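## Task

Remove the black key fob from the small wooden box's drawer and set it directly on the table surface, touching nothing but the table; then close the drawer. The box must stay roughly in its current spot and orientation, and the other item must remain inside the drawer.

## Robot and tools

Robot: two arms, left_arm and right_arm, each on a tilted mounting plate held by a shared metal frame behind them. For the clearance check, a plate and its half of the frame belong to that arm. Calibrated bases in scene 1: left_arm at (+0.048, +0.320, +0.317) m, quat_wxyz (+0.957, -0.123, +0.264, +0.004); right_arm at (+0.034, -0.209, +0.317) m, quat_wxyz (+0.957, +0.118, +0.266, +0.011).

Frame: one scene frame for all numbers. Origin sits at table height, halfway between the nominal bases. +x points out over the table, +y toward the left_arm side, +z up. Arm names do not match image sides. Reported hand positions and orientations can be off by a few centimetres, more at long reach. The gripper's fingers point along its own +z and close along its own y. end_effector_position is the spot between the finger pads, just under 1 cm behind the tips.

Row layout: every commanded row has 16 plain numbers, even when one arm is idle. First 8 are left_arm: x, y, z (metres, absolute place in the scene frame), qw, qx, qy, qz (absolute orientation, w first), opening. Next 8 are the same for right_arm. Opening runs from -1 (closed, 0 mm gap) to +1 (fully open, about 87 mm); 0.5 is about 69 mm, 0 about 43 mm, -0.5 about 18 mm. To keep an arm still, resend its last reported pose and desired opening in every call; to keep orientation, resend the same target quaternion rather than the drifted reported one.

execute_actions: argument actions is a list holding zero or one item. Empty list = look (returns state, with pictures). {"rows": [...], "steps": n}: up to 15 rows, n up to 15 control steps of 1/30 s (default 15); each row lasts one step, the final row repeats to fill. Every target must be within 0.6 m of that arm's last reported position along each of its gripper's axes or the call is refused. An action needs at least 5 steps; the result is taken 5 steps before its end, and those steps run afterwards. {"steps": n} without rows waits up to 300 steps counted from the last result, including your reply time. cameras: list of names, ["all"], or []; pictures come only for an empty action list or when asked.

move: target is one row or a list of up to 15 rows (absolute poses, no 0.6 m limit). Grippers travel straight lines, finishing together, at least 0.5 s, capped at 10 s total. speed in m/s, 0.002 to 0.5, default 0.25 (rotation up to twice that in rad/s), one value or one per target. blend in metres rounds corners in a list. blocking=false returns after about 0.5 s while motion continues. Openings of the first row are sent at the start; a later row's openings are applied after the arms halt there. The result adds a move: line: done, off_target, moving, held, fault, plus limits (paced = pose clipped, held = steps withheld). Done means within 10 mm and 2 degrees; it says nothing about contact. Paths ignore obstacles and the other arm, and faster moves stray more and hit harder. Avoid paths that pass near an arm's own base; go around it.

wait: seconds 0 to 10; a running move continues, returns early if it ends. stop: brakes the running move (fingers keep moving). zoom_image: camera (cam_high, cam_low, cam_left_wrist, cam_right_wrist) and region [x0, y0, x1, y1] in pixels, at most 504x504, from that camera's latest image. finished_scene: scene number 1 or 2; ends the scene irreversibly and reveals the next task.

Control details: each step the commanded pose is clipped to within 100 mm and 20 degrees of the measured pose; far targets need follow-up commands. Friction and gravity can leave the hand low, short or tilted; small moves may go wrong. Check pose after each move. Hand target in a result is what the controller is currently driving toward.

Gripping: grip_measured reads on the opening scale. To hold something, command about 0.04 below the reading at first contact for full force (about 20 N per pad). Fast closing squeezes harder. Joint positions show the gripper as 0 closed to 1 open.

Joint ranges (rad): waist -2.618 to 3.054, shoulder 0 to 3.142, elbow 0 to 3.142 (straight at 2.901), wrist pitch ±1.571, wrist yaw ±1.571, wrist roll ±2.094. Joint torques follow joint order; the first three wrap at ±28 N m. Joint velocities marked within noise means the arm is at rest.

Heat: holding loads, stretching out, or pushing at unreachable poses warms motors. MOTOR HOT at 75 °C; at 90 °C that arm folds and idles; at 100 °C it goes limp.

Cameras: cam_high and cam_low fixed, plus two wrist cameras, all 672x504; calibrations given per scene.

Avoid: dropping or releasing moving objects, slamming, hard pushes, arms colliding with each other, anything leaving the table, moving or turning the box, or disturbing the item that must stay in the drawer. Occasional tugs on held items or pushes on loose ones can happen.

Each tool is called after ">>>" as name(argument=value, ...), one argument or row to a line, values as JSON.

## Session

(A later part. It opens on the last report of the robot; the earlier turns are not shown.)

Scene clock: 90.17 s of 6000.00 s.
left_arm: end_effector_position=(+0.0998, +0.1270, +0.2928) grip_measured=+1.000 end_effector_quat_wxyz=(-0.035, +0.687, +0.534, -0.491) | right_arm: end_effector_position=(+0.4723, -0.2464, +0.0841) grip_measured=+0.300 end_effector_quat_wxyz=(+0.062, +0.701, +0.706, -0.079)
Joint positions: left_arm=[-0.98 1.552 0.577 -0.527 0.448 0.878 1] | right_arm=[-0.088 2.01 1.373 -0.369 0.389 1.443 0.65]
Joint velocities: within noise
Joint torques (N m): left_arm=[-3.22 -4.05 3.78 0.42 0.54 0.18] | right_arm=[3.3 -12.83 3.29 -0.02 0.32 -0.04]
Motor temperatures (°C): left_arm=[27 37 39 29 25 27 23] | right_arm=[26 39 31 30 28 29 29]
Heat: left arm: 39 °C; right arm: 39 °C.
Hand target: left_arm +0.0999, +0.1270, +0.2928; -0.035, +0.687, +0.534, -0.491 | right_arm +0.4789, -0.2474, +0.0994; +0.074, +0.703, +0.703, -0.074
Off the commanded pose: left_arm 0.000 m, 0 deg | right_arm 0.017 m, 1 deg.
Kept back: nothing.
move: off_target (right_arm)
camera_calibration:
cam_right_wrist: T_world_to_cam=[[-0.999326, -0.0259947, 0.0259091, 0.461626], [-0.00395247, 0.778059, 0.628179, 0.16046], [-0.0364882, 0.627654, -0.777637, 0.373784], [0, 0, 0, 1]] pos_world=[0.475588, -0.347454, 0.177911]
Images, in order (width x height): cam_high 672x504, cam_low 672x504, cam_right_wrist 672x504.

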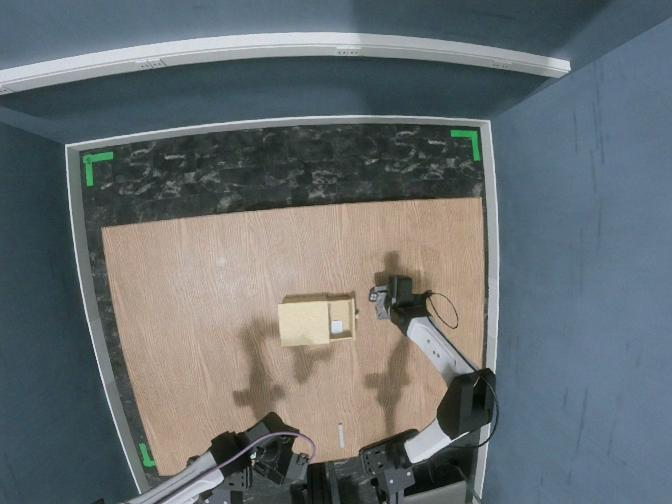

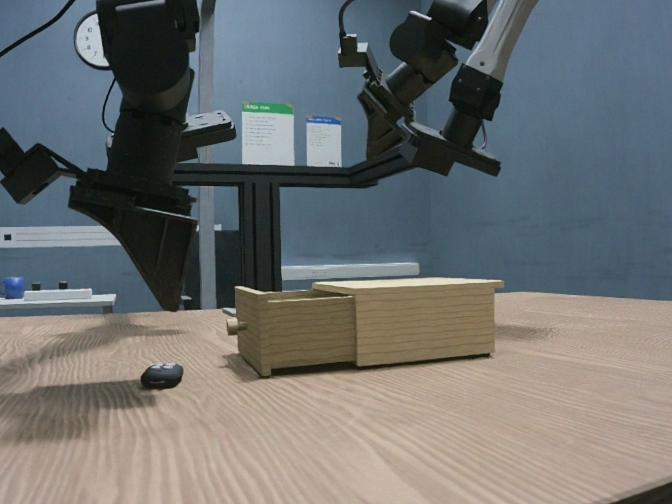

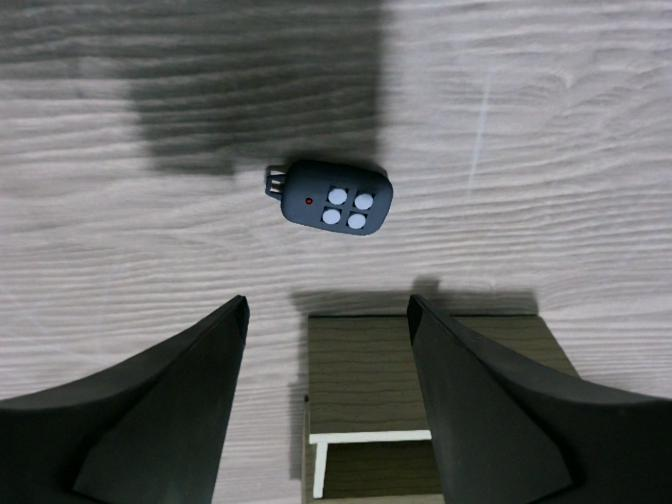

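>>> move(
  target=[
    [0.0998,0.1270,0.2928,-0.035,0.687,0.534,-0.491,1,0.417,-0.215,0.095,-0.0308,0.7064,0.7064,0.0308,0.30],
    [0.0998,0.1270,0.2928,-0.035,0.687,0.534,-0.491,1,0.417,-0.215,0.095,-0.0308,0.7064,0.7064,0.0308,0.0],
    [0.0998,0.1270,0.2928,-0.035,0.687,0.534,-0.491,1,0.416,-0.205,0.036,-0.0308,0.7064,0.7064,0.0308,0.0],
  ],
  speed=[0.2,0.1,0.15],
  cameras=["cam_low","cam_right_wrist"],
)

Scene clock: 93.60 s of 6000.00 s.
left_arm: end_effector_position=(+0.0998, +0.1270, +0.2928) grip_measured=+1.000 end_effector_quat_wxyz=(-0.035, +0.687, +0.534, -0.491) | right_arm: end_effector_position=(+0.4135, -0.2033, +0.0406) grip_measured=+0.000 end_effector_quat_wxyz=(-0.033, +0.707, +0.706, +0.027)
Joint positions: left_arm=[-0.98 1.552 0.577 -0.527 0.448 0.878 1] | right_arm=[-0.151 2.078 1.14 -0.083 0.072 1.401 0.5]
Joint velocities: within noise
Joint torques (N m): left_arm=[-3.19 -4.08 3.79 0.44 0.53 0.19] | right_arm=[1.32 -7.2 3.56 0.22 -0.07 -0.21]
Motor temperatures (°C): left_arm=[27 37 39 29 25 27 23] | right_arm=[26 40 31 30 28 29 29]
Heat: left arm: 39 °C; right arm: 40 °C.
Hand target: left_arm +0.0999, +0.1270, +0.2928; -0.035, +0.687, +0.534, -0.491 | right_arm +0.4159, -0.2050, +0.0361; -0.031, +0.707, +0.706, +0.031
Off the commanded pose: left_arm 0.000 m, 0 deg | right_arm 0.005 m, 1 deg.
Kept back: nothing.
move: done; target 2's new opening was sent with right_arm's hand 0.021 m and 3 deg from that target
camera_calibration:
cam_right_wrist: T_world_to_cam=[[-0.999782, -0.0202606, 0.00498411, 0.407324], [-0.00747187, 0.570703, 0.821123, 0.105497], [-0.0194809, 0.820907, -0.57073, 0.334579], [0, 0, 0, 1]] pos_world=[0.414541, -0.326613, 0.102298]
Images, in order (width x height): cam_low 672x504, cam_right_wrist 672x504.

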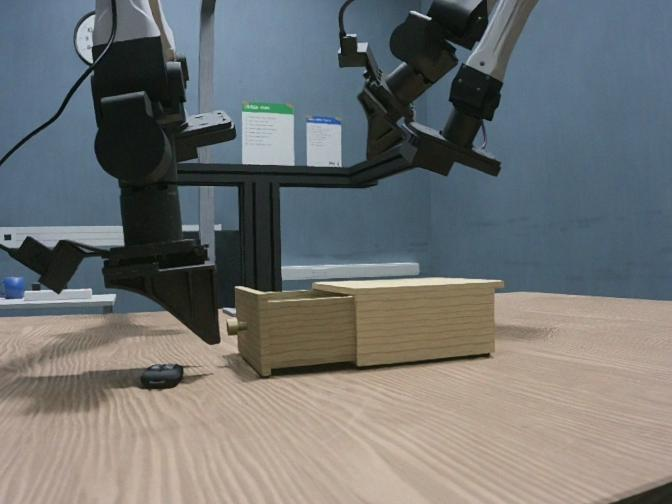

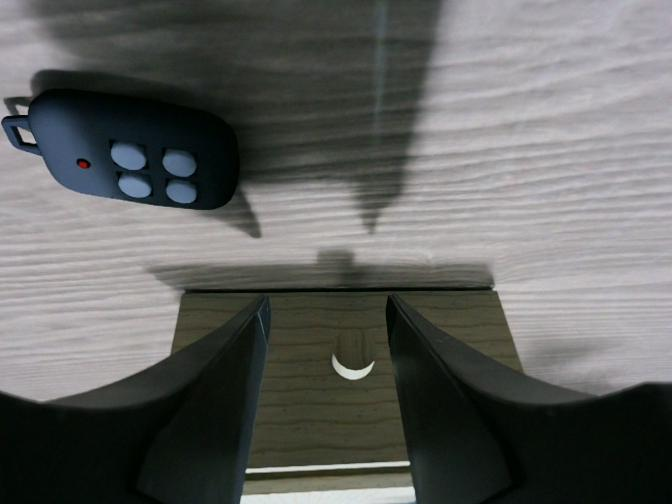

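>>> move(
  target=[
    [0.0998,0.1270,0.2928,-0.035,0.687,0.534,-0.491,1,0.410,-0.18,0.036,-0.0308,0.7064,0.7064,0.0308,0.0],
    [0.0998,0.1270,0.2928,-0.035,0.687,0.534,-0.491,1,0.408,-0.11,0.036,-0.0308,0.7064,0.7064,0.0308,0.0],
  ],
  speed=0.1,
  blend=0.01,
  cameras=["cam_low","cam_high"],
)

>>> zoom_image(
  camera="cam_high",
  region=[265, 280, 385, 370],
)

Scene clock: 95.13 s of 6000.00 s.
left_arm: end_effector_position=(+0.0998, +0.1270, +0.2928) grip_measured=+1.000 end_effector_quat_wxyz=(-0.035, +0.687, +0.534, -0.491) | right_arm: end_effector_position=(+0.4142, -0.1339, +0.0377) grip_measured=+0.000 end_effector_quat_wxyz=(-0.005, +0.717, +0.697, +0.015)
Joint positions: left_arm=[-0.98 1.552 0.577 -0.527 0.448 0.878 1] | right_arm=[0.052 2.126 1.117 -0.01 0.234 1.598 0.5]
Joint velocities: within noise
Joint torques (N m): left_arm=[-3.25 -4.08 3.85 0.44 0.55 0.19] | right_arm=[6.3 -6.2 2.97 0.13 -0.38 -0.15]
Motor temperatures (°C): left_arm=[27 37 39 29 25 27 23] | right_arm=[26 40 31 30 28 29 29]
Heat: left arm: 39 °C; right arm: 40 °C.
Hand target: left_arm +0.0999, +0.1270, +0.2928; -0.035, +0.687, +0.534, -0.491 | right_arm +0.4074, -0.1107, +0.0368; -0.031, +0.706, +0.706, +0.030
Off the commanded pose: left_arm 0.000 m, 0 deg | right_arm 0.025 m, 4 deg.
Kept back: nothing.
move: off_target (right_arm)
Images, in order (width x height): cam_high 672x504, cam_low 672x504.

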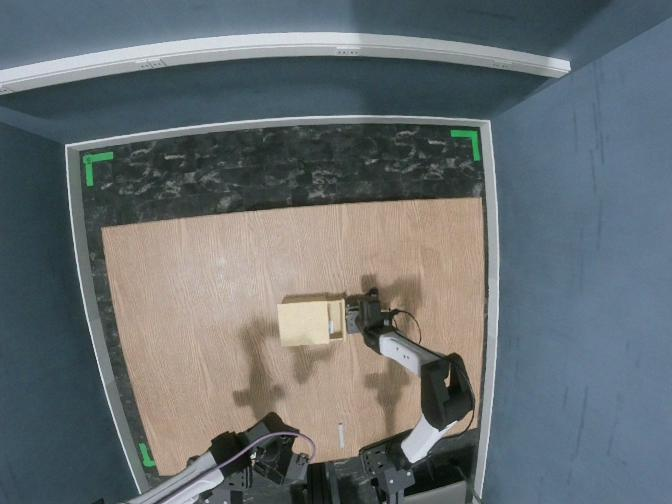

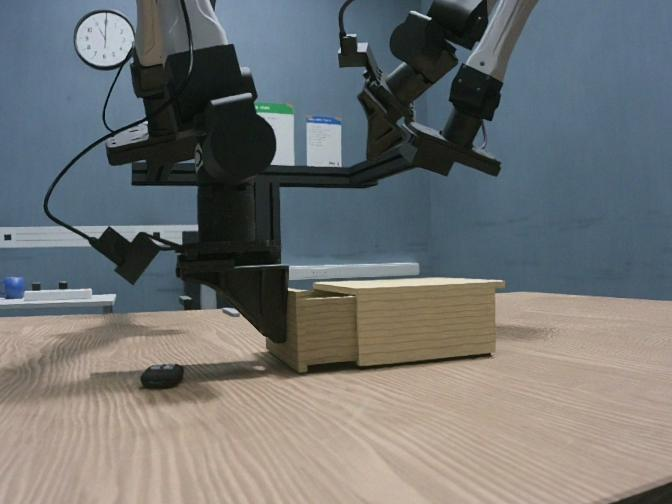

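Scaled by 4.200 from the camera's 672x504 image, which has a finer 960x720 frame.

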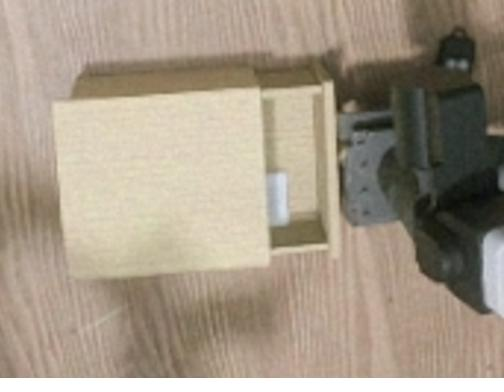

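>>> move(
  target=[0.0998,0.1270,0.2928,-0.035,0.687,0.534,-0.491,1,0.404,-0.080,0.038,-0.0308,0.7064,0.7064,0.0308,0.0],
  speed=0.08,
  cameras=["cam_low","cam_high"],
)

>>> zoom_image(
  camera="cam_high",
  region=[265, 280, 385, 370],
)

Scene clock: 96.27 s of 6000.00 s.
left_arm: end_effector_position=(+0.0998, +0.1270, +0.2928) grip_measured=+1.000 end_effector_quat_wxyz=(-0.035, +0.687, +0.534, -0.491) | right_arm: end_effector_position=(+0.4095, -0.1036, +0.0388) grip_measured=+0.000 end_effector_quat_wxyz=(-0.005, +0.716, +0.698, +0.014)
Joint positions: left_arm=[-0.98 1.552 0.577 -0.527 0.448 0.878 1] | right_arm=[0.13 2.152 1.123 -0.01 0.274 1.665 0.5]
Joint velocities: within noise
Joint torques (N m): left_arm=[-3.22 -4.05 3.79 0.43 0.55 0.19] | right_arm=[6.71 -6.17 3.19 0.11 -0.39 -0.11]
Motor temperatures (°C): left_arm=[27 37 39 29 25 27 23] | right_arm=[26 40 31 30 28 29 29]
Heat: left arm: 39 °C; right arm: 40 °C.
Hand target: left_arm +0.0999, +0.1270, +0.2928; -0.035, +0.687, +0.534, -0.491 | right_arm +0.4035, -0.0807, +0.0389; -0.031, +0.706, +0.706, +0.030
Off the commanded pose: left_arm 0.000 m, 0 deg | right_arm 0.024 m, 4 deg.
Kept back: nothing.
move: off_target (right_arm)
Images, in order (width x height): cam_high 672x504, cam_low 672x504.

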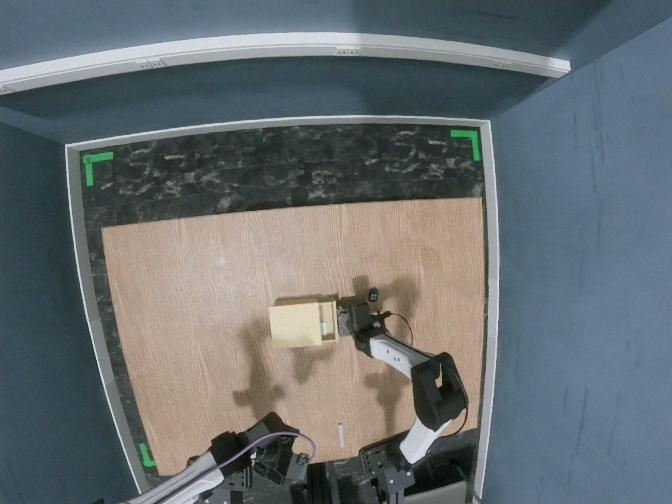

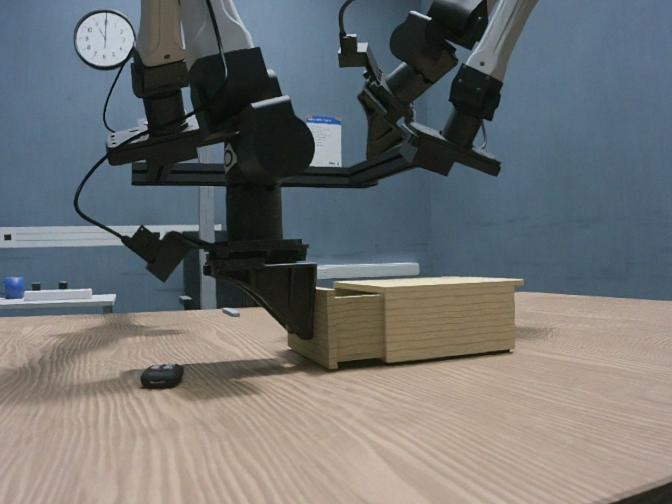

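Scaled by 4.200 from the camera's 672x504 image, which has a finer 960x720 frame.

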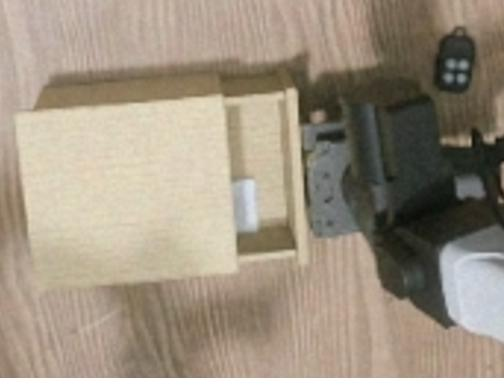

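>>> move(
  target=[
    [0.33,0.21,0.22,0,0,1,0,-1,0.404,-0.080,0.038,-0.0308,0.7064,0.7064,0.0308,0.0],
    [0.405,0.20,0.16,0,-0.5,0.866,0,-1,0.404,-0.080,0.038,-0.0308,0.7064,0.7064,0.0308,0.0],
    [0.405,0.175,0.05,0,-0.5,0.866,0,-1,0.404,-0.080,0.038,-0.0308,0.7064,0.7064,0.0308,0.0],
  ],
  speed=[0.5,0.4,0.2],
  blend=[0.03,0.03,0],
  cameras=["cam_low","cam_high","cam_left_wrist"],
)

>>> zoom_image(
  camera="cam_high",
  region=[235, 280, 385, 370],
)

Scene clock: 102.67 s of 6000.00 s.
left_arm: end_effector_position=(+0.4031, +0.1747, +0.0548) grip_measured=-0.993 end_effector_quat_wxyz=(+0.003, -0.498, +0.867, +0.005) | right_arm: end_effector_position=(+0.4096, -0.1036, +0.0388) grip_measured=+0.000 end_effector_quat_wxyz=(-0.005, +0.716, +0.698, +0.014)
Joint positions: left_arm=[-0.3 2.187 1.205 -0.128 -0.391 -1.244 0.003] | right_arm=[0.13 2.152 1.123 -0.01 0.274 1.666 0.5]
Joint velocities: within noise
Joint torques (N m): left_arm=[-3.29 -8.57 3.37 0.62 0.07 0.22] | right_arm=[6.74 -6.16 3.32 0.11 -0.39 -0.11]
Motor temperatures (°C): left_arm=[27 38 39 29 25 27 23] | right_arm=[26 39 31 30 28 29 29]
Heat: left arm: 39 °C; right arm: 39 °C.
Hand target: left_arm +0.4051, +0.1751, +0.0501; +0.000, -0.500, +0.866, +0.000 | right_arm +0.4035, -0.0807, +0.0389; -0.031, +0.706, +0.706, +0.031
Off the commanded pose: left_arm 0.005 m, 1 deg | right_arm 0.024 m, 4 deg.
Kept back: nothing.
move: off_target (right_arm)
camera_calibration:
cam_left_wrist: T_world_to_cam=[[0.862329, -0.506018, -0.0182641, -0.260184], [-0.326232, -0.582809, 0.744249, 0.217234], [-0.387248, -0.635829, -0.667652, 0.444687], [0, 0, 0, 1]] pos_world=[0.467438, 0.277693, 0.130467]
Images, in order (width x height): cam_high 672x504, cam_low 672x504, cam_left_wrist 672x504.

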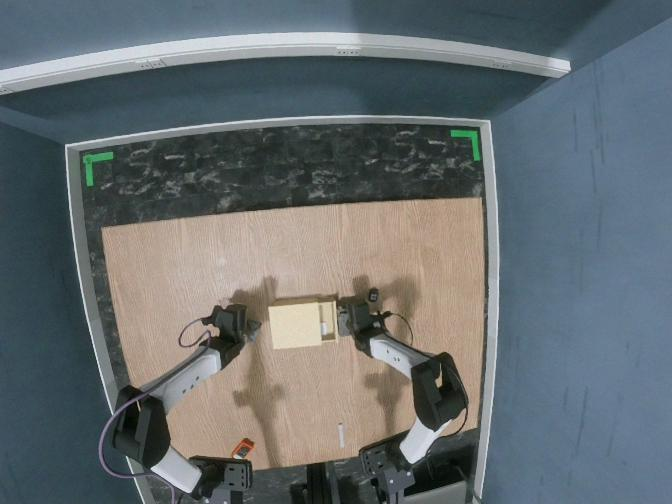

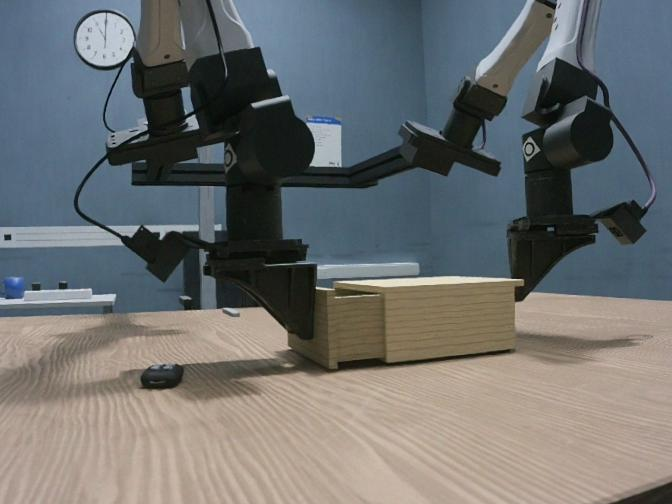

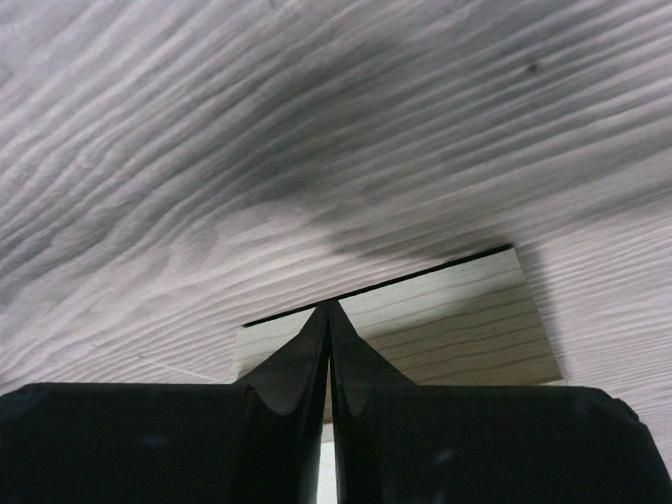

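Scaled by 3.360 from the camera's 672x504 image, which has a finer 960x720 frame.

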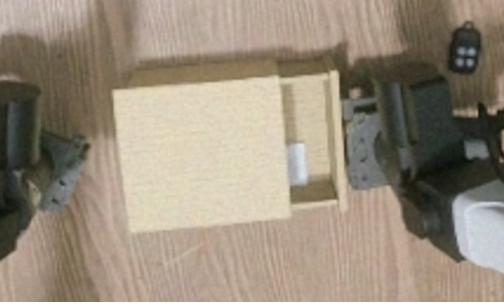

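>>> move(
  target=[0.405,0.09,0.045,0,-0.5,0.866,0,-1,0.404,-0.080,0.038,-0.0308,0.7064,0.7064,0.0308,0.0],
  speed=0.08,
  cameras=["cam_low","cam_high"],
)

>>> zoom_image(
  camera="cam_high",
  region=[265, 280, 385, 370],
)

Scene clock: 104.50 s of 6000.00 s.
left_arm: end_effector_position=(+0.4110, +0.1465, +0.0496) grip_measured=-0.993 end_effector_quat_wxyz=(+0.040, -0.497, +0.864, +0.070) | right_arm: end_effector_position=(+0.4096, -0.1036, +0.0388) grip_measured=+0.000 end_effector_quat_wxyz=(-0.005, +0.716, +0.698, +0.014)
Joint positions: left_arm=[-0.414 2.31 1.393 -0.296 -0.582 -1.387 0.003] | right_arm=[0.13 2.152 1.123 -0.01 0.274 1.666 0.5]
Joint velocities: within noise
Joint torques (N m): left_arm=[-10.19 -6.78 4.67 1.04 1.03 -0.12] | right_arm=[6.75 -6.26 3.36 0.12 -0.4 -0.11]
Motor temperatures (°C): left_arm=[27 38 39 29 25 27 23] | right_arm=[27 39 31 30 28 29 28]
Heat: left arm: 39 °C; right arm: 39 °C.
Hand target: left_arm +0.4026, +0.0940, +0.0505; -0.001, -0.498, +0.867, +0.004 | right_arm +0.4035, -0.0807, +0.0389; -0.031, +0.706, +0.707, +0.031
Off the commanded pose: left_arm 0.057 m, 9 deg | right_arm 0.024 m, 4 deg.
Kept back: nothing.
move: off_target (left_arm, right_arm)
Images, in order (width x height): cam_high 672x504, cam_low 672x504.

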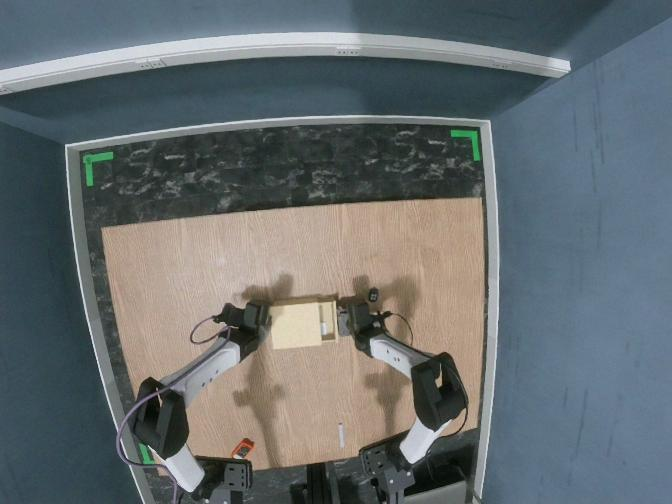

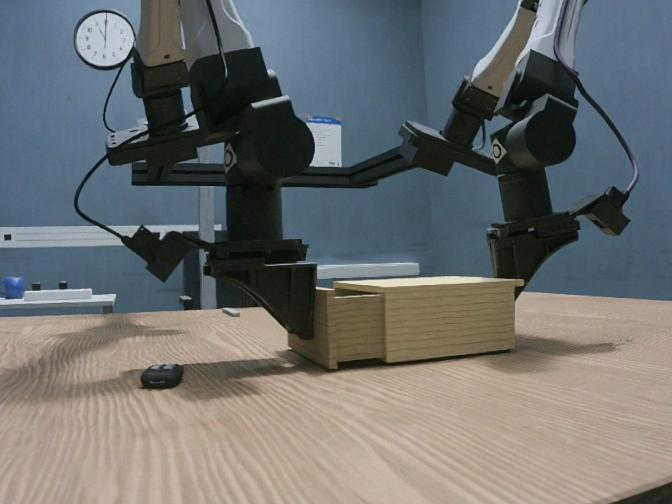

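Scaled by 4.200 from the camera's 672x504 image, which has a finer 960x720 frame.

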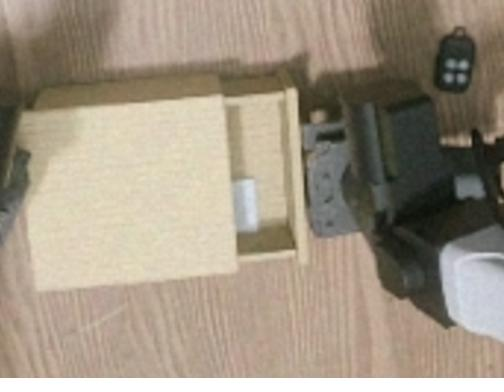

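>>> zoom_image(
  camera="cam_low",
  region=[270, 250, 540, 390],
)

>>> execute_actions(
  actions=[],
  cameras=["cam_left_wrist","cam_right_wrist"],
)

Scaled by 1.867 from the camera's 672x504 image, which has a finer 960x720 frame.

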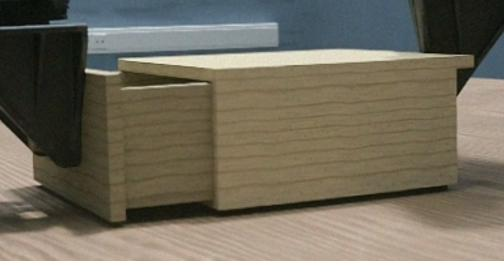

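Scene clock: 105.33 s of 6000.00 s.
left_arm: end_effector_position=(+0.4112, +0.1464, +0.0498) grip_measured=-0.993 end_effector_quat_wxyz=(+0.040, -0.499, +0.863, +0.071) | right_arm: end_effector_position=(+0.4096, -0.1036, +0.0388) grip_measured=+0.000 end_effector_quat_wxyz=(-0.005, +0.716, +0.698, +0.014)
Joint positions: left_arm=[-0.414 2.31 1.393 -0.297 -0.583 -1.391 0.003] | right_arm=[0.13 2.152 1.123 -0.01 0.274 1.666 0.5]
Joint velocities: within noise
Joint torques (N m): left_arm=[-10.17 -6.72 4.46 1.04 1.04 -0.1] | right_arm=[6.69 -6.24 3.22 0.12 -0.42 -0.11]
Motor temperatures (°C): left_arm=[27 39 38 29 25 27 23] | right_arm=[27 39 31 29 28 29 28]
Heat: left arm: 39 °C; right arm: 39 °C.
Hand target: left_arm +0.4028, +0.0938, +0.0507; -0.001, -0.498, +0.867, +0.004 | right_arm +0.4035, -0.0807, +0.0389; -0.031, +0.706, +0.707, +0.031
Off the commanded pose: left_arm 0.057 m, 9 deg | right_arm 0.024 m, 4 deg.
Steps of this call (1-25: nothing new was sent). Readings (end_effector_position of left_arm | right_arm):
1: (+0.4111, +0.1465, +0.0497) | (+0.4096, -0.1036, +0.0388)
2: (+0.4111, +0.1464, +0.0497) | (+0.4096, -0.1036, +0.0388)
4: (+0.4111, +0.1464, +0.0497) | (+0.4096, -0.1036, +0.0388)
8: (+0.4110, +0.1465, +0.0497) | (+0.4096, -0.1036, +0.0388)
25: the state above
camera_calibration:
cam_left_wrist: T_world_to_cam=[[0.865032, -0.492721, -0.0945815, -0.280774], [-0.322429, -0.690379, 0.647624, 0.22608], [-0.384395, -0.529719, -0.756067, 0.414148], [0, 0, 0, 1]] pos_world=[0.47497, 0.237119, 0.140153]
cam_right_wrist: T_world_to_cam=[[-0.999879, 0.00585324, -0.0144428, 0.408926], [-0.00776035, 0.616684, 0.787172, 0.0562161], [0.0135142, 0.787189, -0.616564, 0.236372], [0, 0, 0, 1]] pos_world=[0.406118, -0.223131, 0.107393]
Images, in order (width x height): cam_left_wrist 672x504, cam_right_wrist 672x504.

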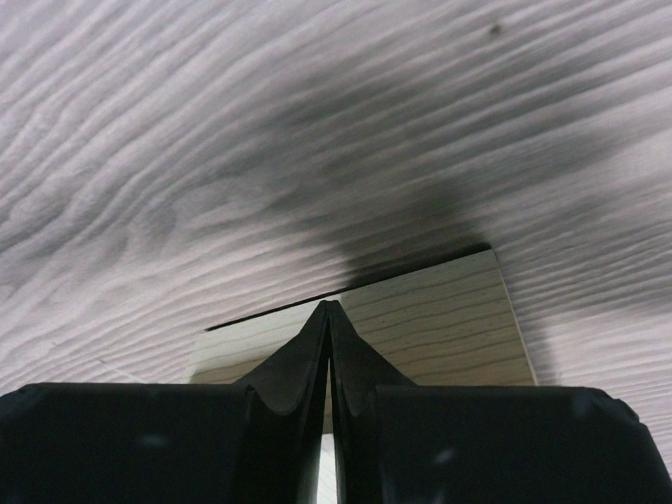

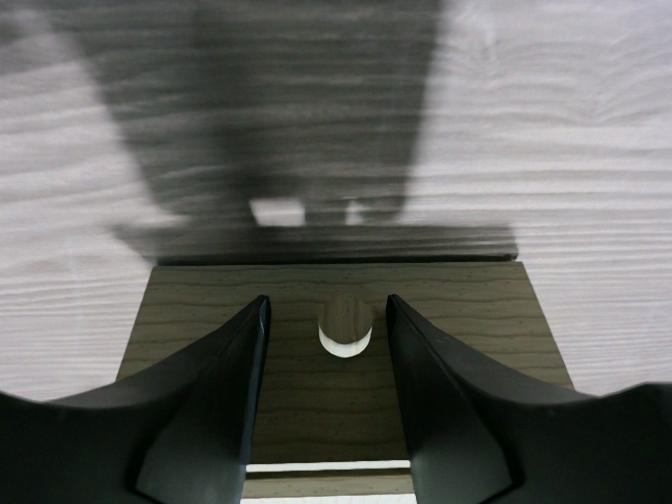

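>>> move(
  target=[0.405,0.09,0.045,0,-0.5,0.866,0,-1,0.404,-0.055,0.038,-0.0308,0.7064,0.7064,0.0308,0.0],
  speed=0.06,
  cameras=["cam_low","cam_high"],
)

>>> zoom_image(
  camera="cam_high",
  region=[265, 280, 385, 370],
)

Scene clock: 107.23 s of 6000.00 s.
left_arm: end_effector_position=(+0.4110, +0.1466, +0.0498) grip_measured=-0.993 end_effector_quat_wxyz=(+0.040, -0.499, +0.863, +0.071) | right_arm: end_effector_position=(+0.4099, -0.0849, +0.0372) grip_measured=+0.000 end_effector_quat_wxyz=(+0.000, +0.719, +0.695, +0.009)
Joint positions: left_arm=[-0.414 2.31 1.393 -0.298 -0.584 -1.393 0.003] | right_arm=[0.182 2.183 1.152 -0.023 0.316 1.719 0.5]
Joint velocities: within noise
Joint torques (N m): left_arm=[-10.11 -6.76 4.4 1.04 1.04 -0.09] | right_arm=[8.05 -6.22 3.86 0.11 -0.49 -0.1]
Motor temperatures (°C): left_arm=[28 39 38 29 25 27 23] | right_arm=[27 38 31 29 28 29 28]
Heat: left arm: 39 °C; right arm: 38 °C.
Hand target: left_arm +0.4028, +0.0939, +0.0507; -0.001, -0.498, +0.867, +0.004 | right_arm +0.4030, -0.0561, +0.0391; -0.031, +0.706, +0.706, +0.030
Off the commanded pose: left_arm 0.057 m, 9 deg | right_arm 0.031 m, 5 deg.
Kept back: nothing.
move: off_target (left_arm, right_arm)
Images, in order (width x height): cam_high 672x504, cam_low 672x504.

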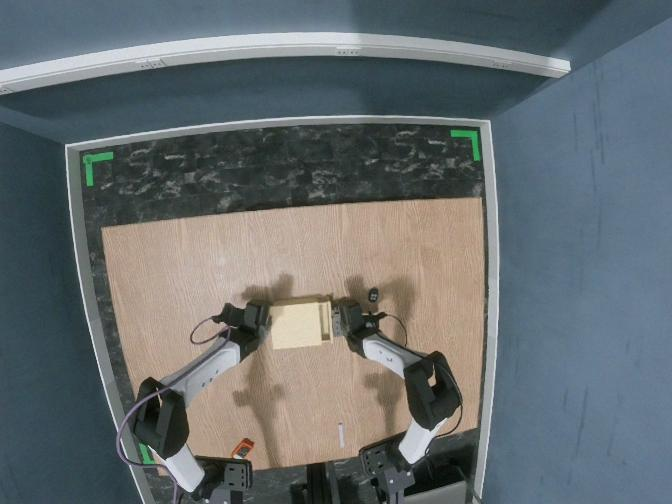

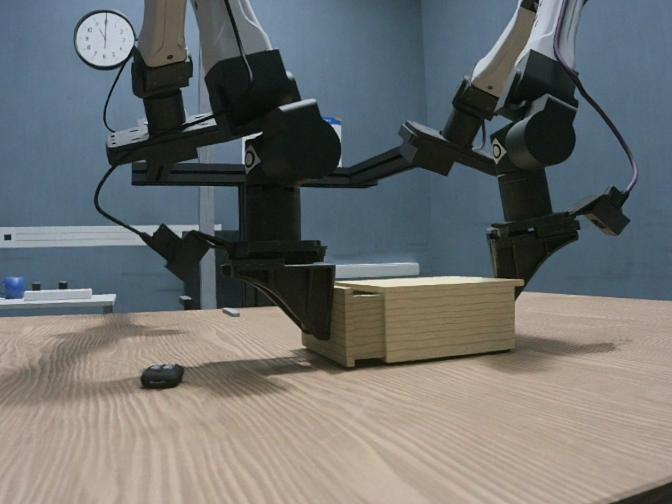

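Scaled by 4.200 from the camera's 672x504 image, which has a finer 960x720 frame.

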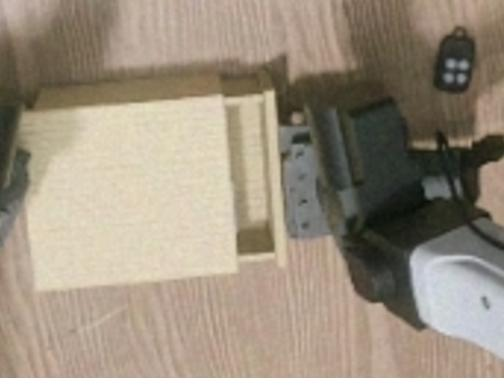

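>>> move(
  target=[0.405,0.09,0.045,0,-0.5,0.866,0,-1,0.404,-0.034,0.038,-0.0308,0.7064,0.7064,0.0308,0.0],
  speed=0.06,
  cameras=["cam_low","cam_high"],
)

>>> zoom_image(
  camera="cam_high",
  region=[265, 280, 385, 370],
)

Scene clock: 108.23 s of 6000.00 s.
left_arm: end_effector_position=(+0.4109, +0.1466, +0.0498) grip_measured=-0.993 end_effector_quat_wxyz=(+0.040, -0.499, +0.862, +0.071) | right_arm: end_effector_position=(+0.4103, -0.0660, +0.0366) grip_measured=+0.000 end_effector_quat_wxyz=(+0.000, +0.719, +0.695, +0.008)
Joint positions: left_arm=[-0.414 2.31 1.393 -0.299 -0.584 -1.394 0.003] | right_arm=[0.227 2.213 1.186 -0.043 0.338 1.763 0.5]
Joint velocities: within noise
Joint torques (N m): left_arm=[-10.13 -6.76 4.41 1.05 1.04 -0.06] | right_arm=[8.66 -6.19 3.85 0.17 -0.53 -0.08]
Motor temperatures (°C): left_arm=[28 39 38 29 25 27 23] | right_arm=[27 38 31 29 28 29 28]
Heat: left arm: 39 °C; right arm: 38 °C.
Hand target: left_arm +0.4028, +0.0940, +0.0507; -0.001, -0.498, +0.867, +0.004 | right_arm +0.4030, -0.0354, +0.0393; -0.031, +0.706, +0.706, +0.030
Off the commanded pose: left_arm 0.057 m, 9 deg | right_arm 0.033 m, 5 deg.
Kept back: nothing.
move: off_target (left_arm, right_arm)
Images, in order (width x height): cam_high 672x504, cam_low 672x504.

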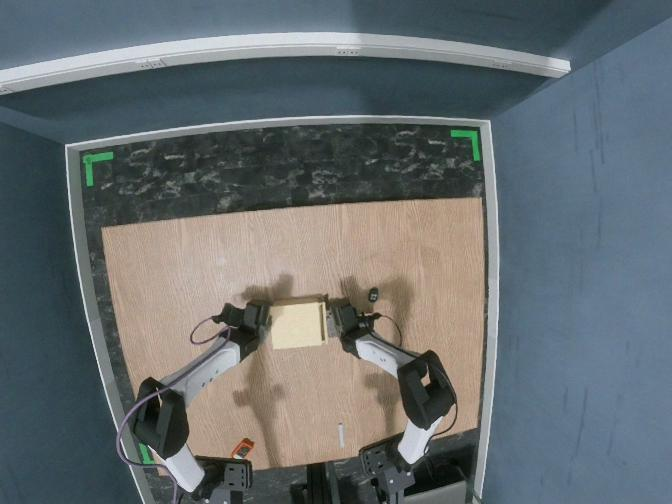

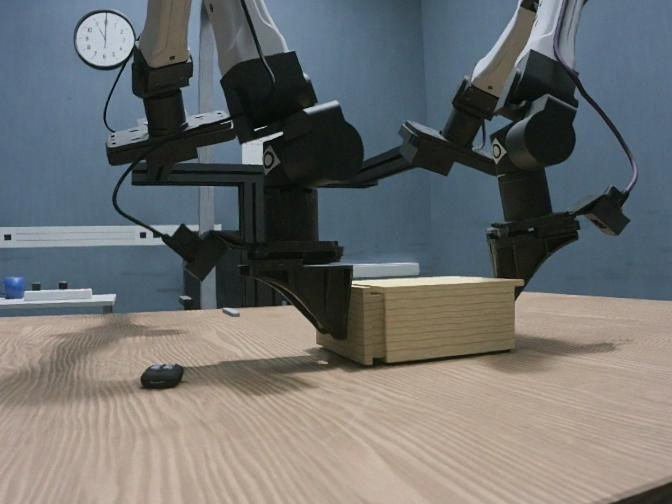

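Scaled by 4.200 from the camera's 672x504 image, which has a finer 960x720 frame.

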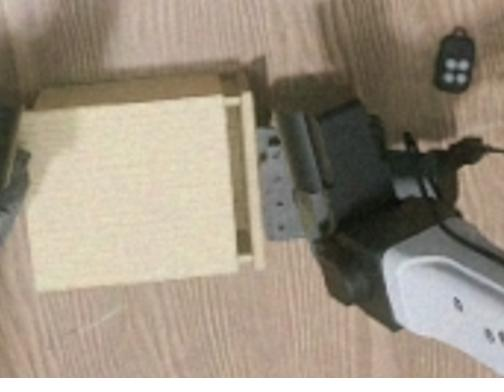

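>>> move(
  target=[0.405,0.09,0.045,0,-0.5,0.866,0,-1,0.404,-0.020,0.038,-0.0308,0.7064,0.7064,0.0308,0.0],
  speed=0.05,
  cameras=["cam_low","cam_high"],
)

>>> zoom_image(
  camera="cam_low",
  region=[300, 260, 540, 380],
)

Scene clock: 109.23 s of 6000.00 s.
left_arm: end_effector_position=(+0.4109, +0.1466, +0.0498) grip_measured=-0.993 end_effector_quat_wxyz=(+0.040, -0.500, +0.862, +0.071) | right_arm: end_effector_position=(+0.4104, -0.0542, +0.0358) grip_measured=+0.000 end_effector_quat_wxyz=(+0.002, +0.719, +0.695, +0.005)
Joint positions: left_arm=[-0.414 2.31 1.393 -0.299 -0.584 -1.394 0.003] | right_arm=[0.257 2.234 1.212 -0.059 0.358 1.792 0.5]
Joint velocities: within noise
Joint torques (N m): left_arm=[-10.13 -6.75 4.4 1.05 1.04 -0.09] | right_arm=[9.11 -6.23 4.1 0.14 -0.56 -0.08]
Motor temperatures (°C): left_arm=[28 39 38 29 25 27 23] | right_arm=[27 38 31 29 28 29 28]
Heat: left arm: 39 °C; right arm: 38 °C.
Hand target: left_arm +0.4028, +0.0939, +0.0507; -0.001, -0.498, +0.867, +0.004 | right_arm +0.4029, -0.0215, +0.0394; -0.031, +0.706, +0.706, +0.030
Off the commanded pose: left_arm 0.057 m, 9 deg | right_arm 0.035 m, 5 deg.
Kept back: nothing.
move: off_target (left_arm, right_arm)
Images, in order (width x height): cam_high 672x504, cam_low 672x504.

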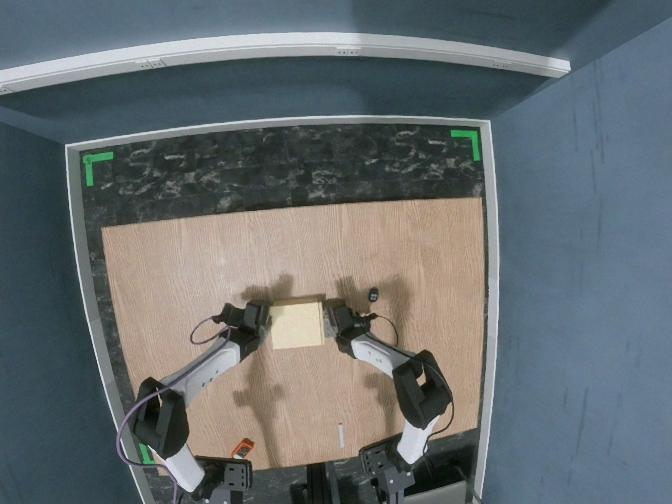

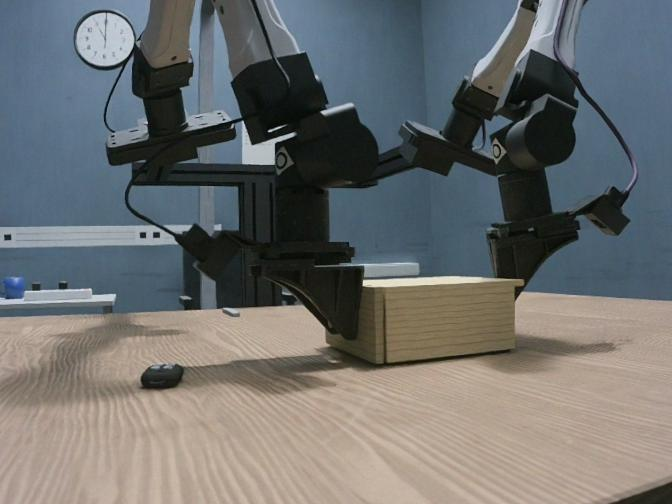

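Scaled by 2.100 from the camera's 672x504 image, which has a finer 960x720 frame.

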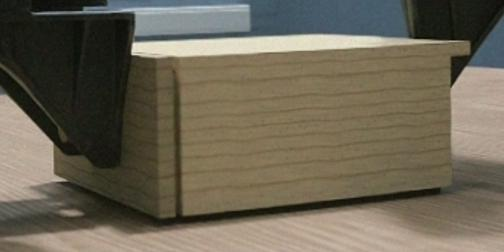

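>>> move(
  target=[0.405,0.09,0.045,0,-0.5,0.866,0,-1,0.404,-0.008,0.038,-0.0308,0.7064,0.7064,0.0308,0.0],
  speed=0.05,
  cameras=["cam_low","cam_high"],
)

>>> zoom_image(
  camera="cam_low",
  region=[300, 260, 540, 380],
)

>>> zoom_image(
  camera="cam_high",
  region=[265, 280, 385, 370],
)

Scene clock: 110.20 s of 6000.00 s.
left_arm: end_effector_position=(+0.4110, +0.1466, +0.0498) grip_measured=-0.993 end_effector_quat_wxyz=(+0.040, -0.500, +0.862, +0.071) | right_arm: end_effector_position=(+0.4100, -0.0511, +0.0346) grip_measured=+0.000 end_effector_quat_wxyz=(+0.009, +0.719, +0.694, -0.005)
Joint positions: left_arm=[-0.414 2.31 1.393 -0.299 -0.584 -1.394 0.003] | right_arm=[0.274 2.248 1.232 -0.081 0.39 1.813 0.5]
Joint velocities: within noise
Joint torques (N m): left_arm=[-10.13 -6.74 4.45 1.04 1.04 -0.08] | right_arm=[10.06 -6.11 4.08 0.19 -0.74 -0.06]
Motor temperatures (°C): left_arm=[29 40 38 29 26 27 23] | right_arm=[27 38 31 29 28 29 28]
Heat: left arm: 40 °C; right arm: 38 °C.
Hand target: left_arm +0.4028, +0.0939, +0.0507; -0.001, -0.499, +0.867, +0.004 | right_arm +0.4024, -0.0102, +0.0403; -0.031, +0.706, +0.707, +0.030
Off the commanded pose: left_arm 0.057 m, 9 deg | right_arm 0.044 m, 7 deg.
Kept back: nothing.
move: off_target (left_arm, right_arm)
Images, in order (width x height): cam_high 672x504, cam_low 672x504.

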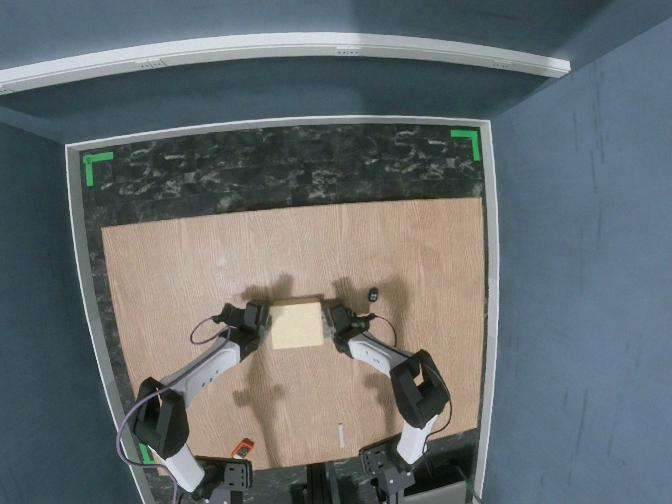

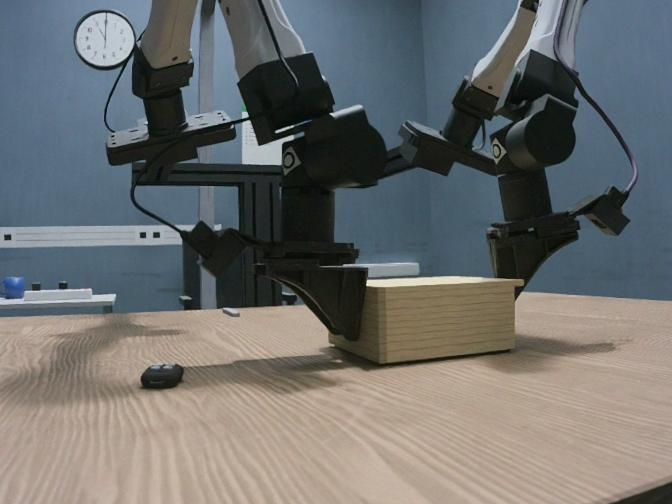

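Scaled by 2.100 from the camera's 672x504 image, which has a finer 960x720 frame.

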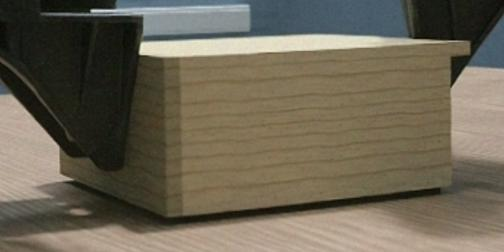

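Scaled by 4.200 from the camera's 672x504 image, which has a finer 960x720 frame.

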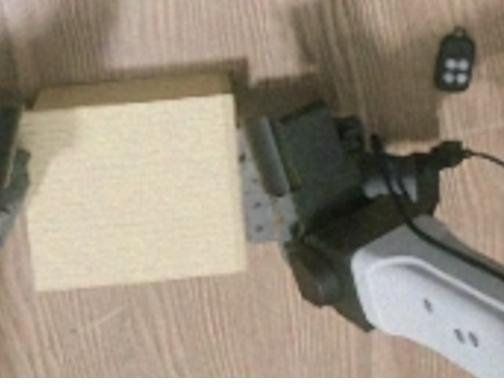

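>>> move(
  target=[0.405,0.09,0.045,0,-0.5,0.866,0,-1,0.408,-0.080,0.038,-0.0308,0.7064,0.7064,0.0308,0.0],
  speed=0.06,
  cameras=["cam_high"],
)

>>> zoom_image(
  camera="cam_high",
  region=[265, 280, 385, 370],
)

Scene clock: 112.13 s of 6000.00 s.
left_arm: end_effector_position=(+0.4124, +0.1263, +0.0487) grip_measured=-0.993 end_effector_quat_wxyz=(+0.033, -0.502, +0.863, +0.045) | right_arm: end_effector_position=(+0.3912, -0.0755, +0.0265) grip_measured=+0.000 end_effector_quat_wxyz=(-0.042, +0.703, +0.710, +0.011)
Joint positions: left_arm=[-0.436 2.33 1.408 -0.27 -0.546 -1.402 0.003] | right_arm=[0.169 2.228 1.163 -0.037 0.24 1.679 0.5]
Joint velocities: within noise
Joint torques (N m): left_arm=[-8.28 -7.46 4.1 0.86 0.74 0.03] | right_arm=[3.23 -11.55 1.2 0.15 -0.08 -0.24]
Motor temperatures (°C): left_arm=[29 40 38 29 26 27 23] | right_arm=[27 38 31 29 28 29 28]
Heat: left arm: 40 °C; right arm: 38 °C.
Hand target: left_arm +0.4041, +0.0919, +0.0476; +0.000, -0.499, +0.866, +0.002 | right_arm +0.4078, -0.0800, +0.0377; -0.031, +0.706, +0.707, +0.031
Off the commanded pose: left_arm 0.037 m, 6 deg | right_arm 0.021 m, 3 deg.
Kept back: nothing.
move: off_target (left_arm, right_arm)
Images, in order (width x height): cam_high 672x504.

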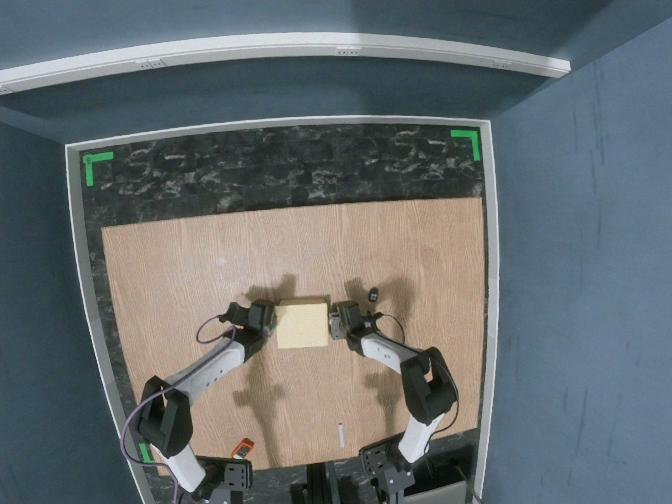

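Scaled by 4.200 from the camera's 672x504 image, which has a finer 960x720 frame.

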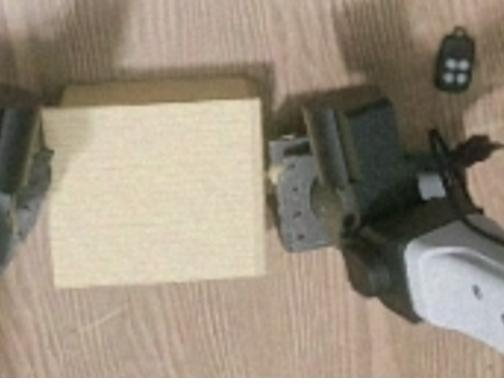

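>>> move(
  target=[
    [0.405,0.165,0.055,0,-0.5,0.866,0,-1,0.405,-0.135,0.042,-0.0308,0.7064,0.7064,0.0308,0.0],
    [0.40,0.20,0.14,0,-0.5,0.866,0,-1,0.39,-0.17,0.14,-0.0308,0.7064,0.7064,0.0308,0.0],
  ],
  speed=[0.1,0.2],
  blend=0.02,
  cameras=["cam_high","cam_low"],
)

>>> zoom_image(
  camera="cam_high",
  region=[265, 280, 385, 370],
)

>>> zoom_image(
  camera="cam_low",
  region=[130, 250, 530, 400],
)

Scene clock: 114.40 s of 6000.00 s.
left_arm: end_effector_position=(+0.4023, +0.1980, +0.1362) grip_measured=-0.993 end_effector_quat_wxyz=(+0.007, -0.501, +0.865, +0.003) | right_arm: end_effector_position=(+0.3884, -0.1657, +0.1325) grip_measured=+0.000 end_effector_quat_wxyz=(-0.033, +0.706, +0.707, +0.026)
Joint positions: left_arm=[-0.327 1.883 1.081 -0.31 -0.405 -1.275 0.003] | right_arm=[-0.001 1.728 0.917 -0.227 0.151 1.529 0.5]
Joint velocities: within noise
Joint torques (N m): left_arm=[-3.12 -10.18 2.84 0.39 0.06 0.24] | right_arm=[1.29 -9.78 2.76 -0.04 -0.08 -0.25]
Motor temperatures (°C): left_arm=[29 41 38 29 26 27 23] | right_arm=[27 39 31 29 28 29 28]
Heat: left arm: 41 °C; right arm: 39 °C.
Hand target: left_arm +0.4000, +0.1999, +0.1399; +0.000, -0.500, +0.866, +0.000 | right_arm +0.3900, -0.1699, +0.1397; -0.031, +0.706, +0.706, +0.031
Off the commanded pose: left_arm 0.005 m, 1 deg | right_arm 0.009 m, 1 deg.
Kept back: nothing.
move: done
Images, in order (width x height): cam_high 672x504, cam_low 672x504.

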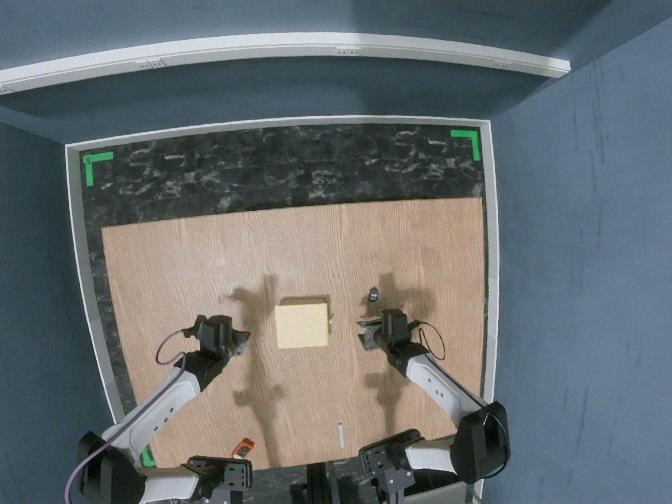

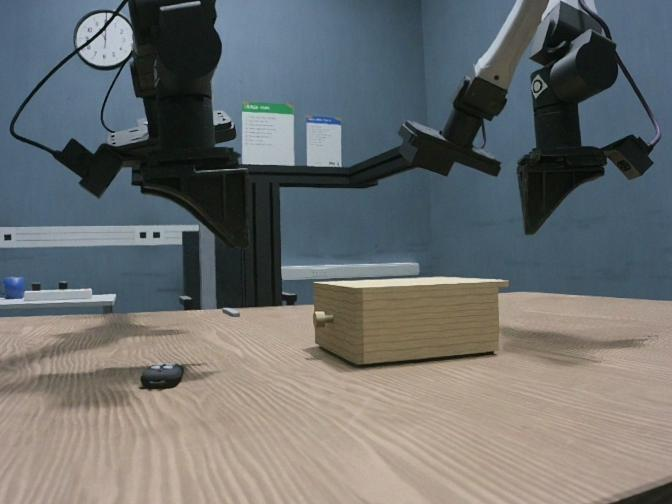

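Scaled by 4.200 from the camera's 672x504 image, which has a finer 960x720 frame.

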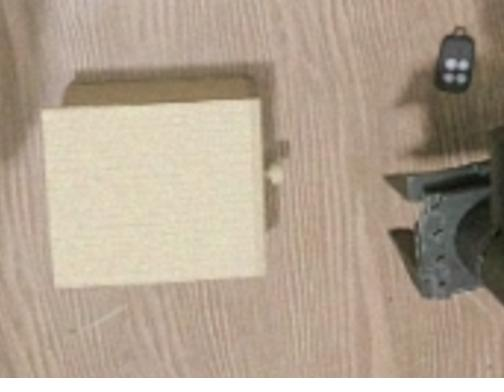

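Scaled by 1.260 from the camera's 672x504 image, which has a finer 960x720 frame.

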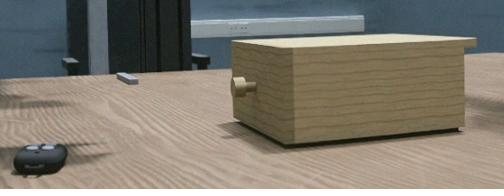

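Drawer shut, fob on table.

>>> finished_scene(
  scene=1,
)

The scene is finished: the task was done.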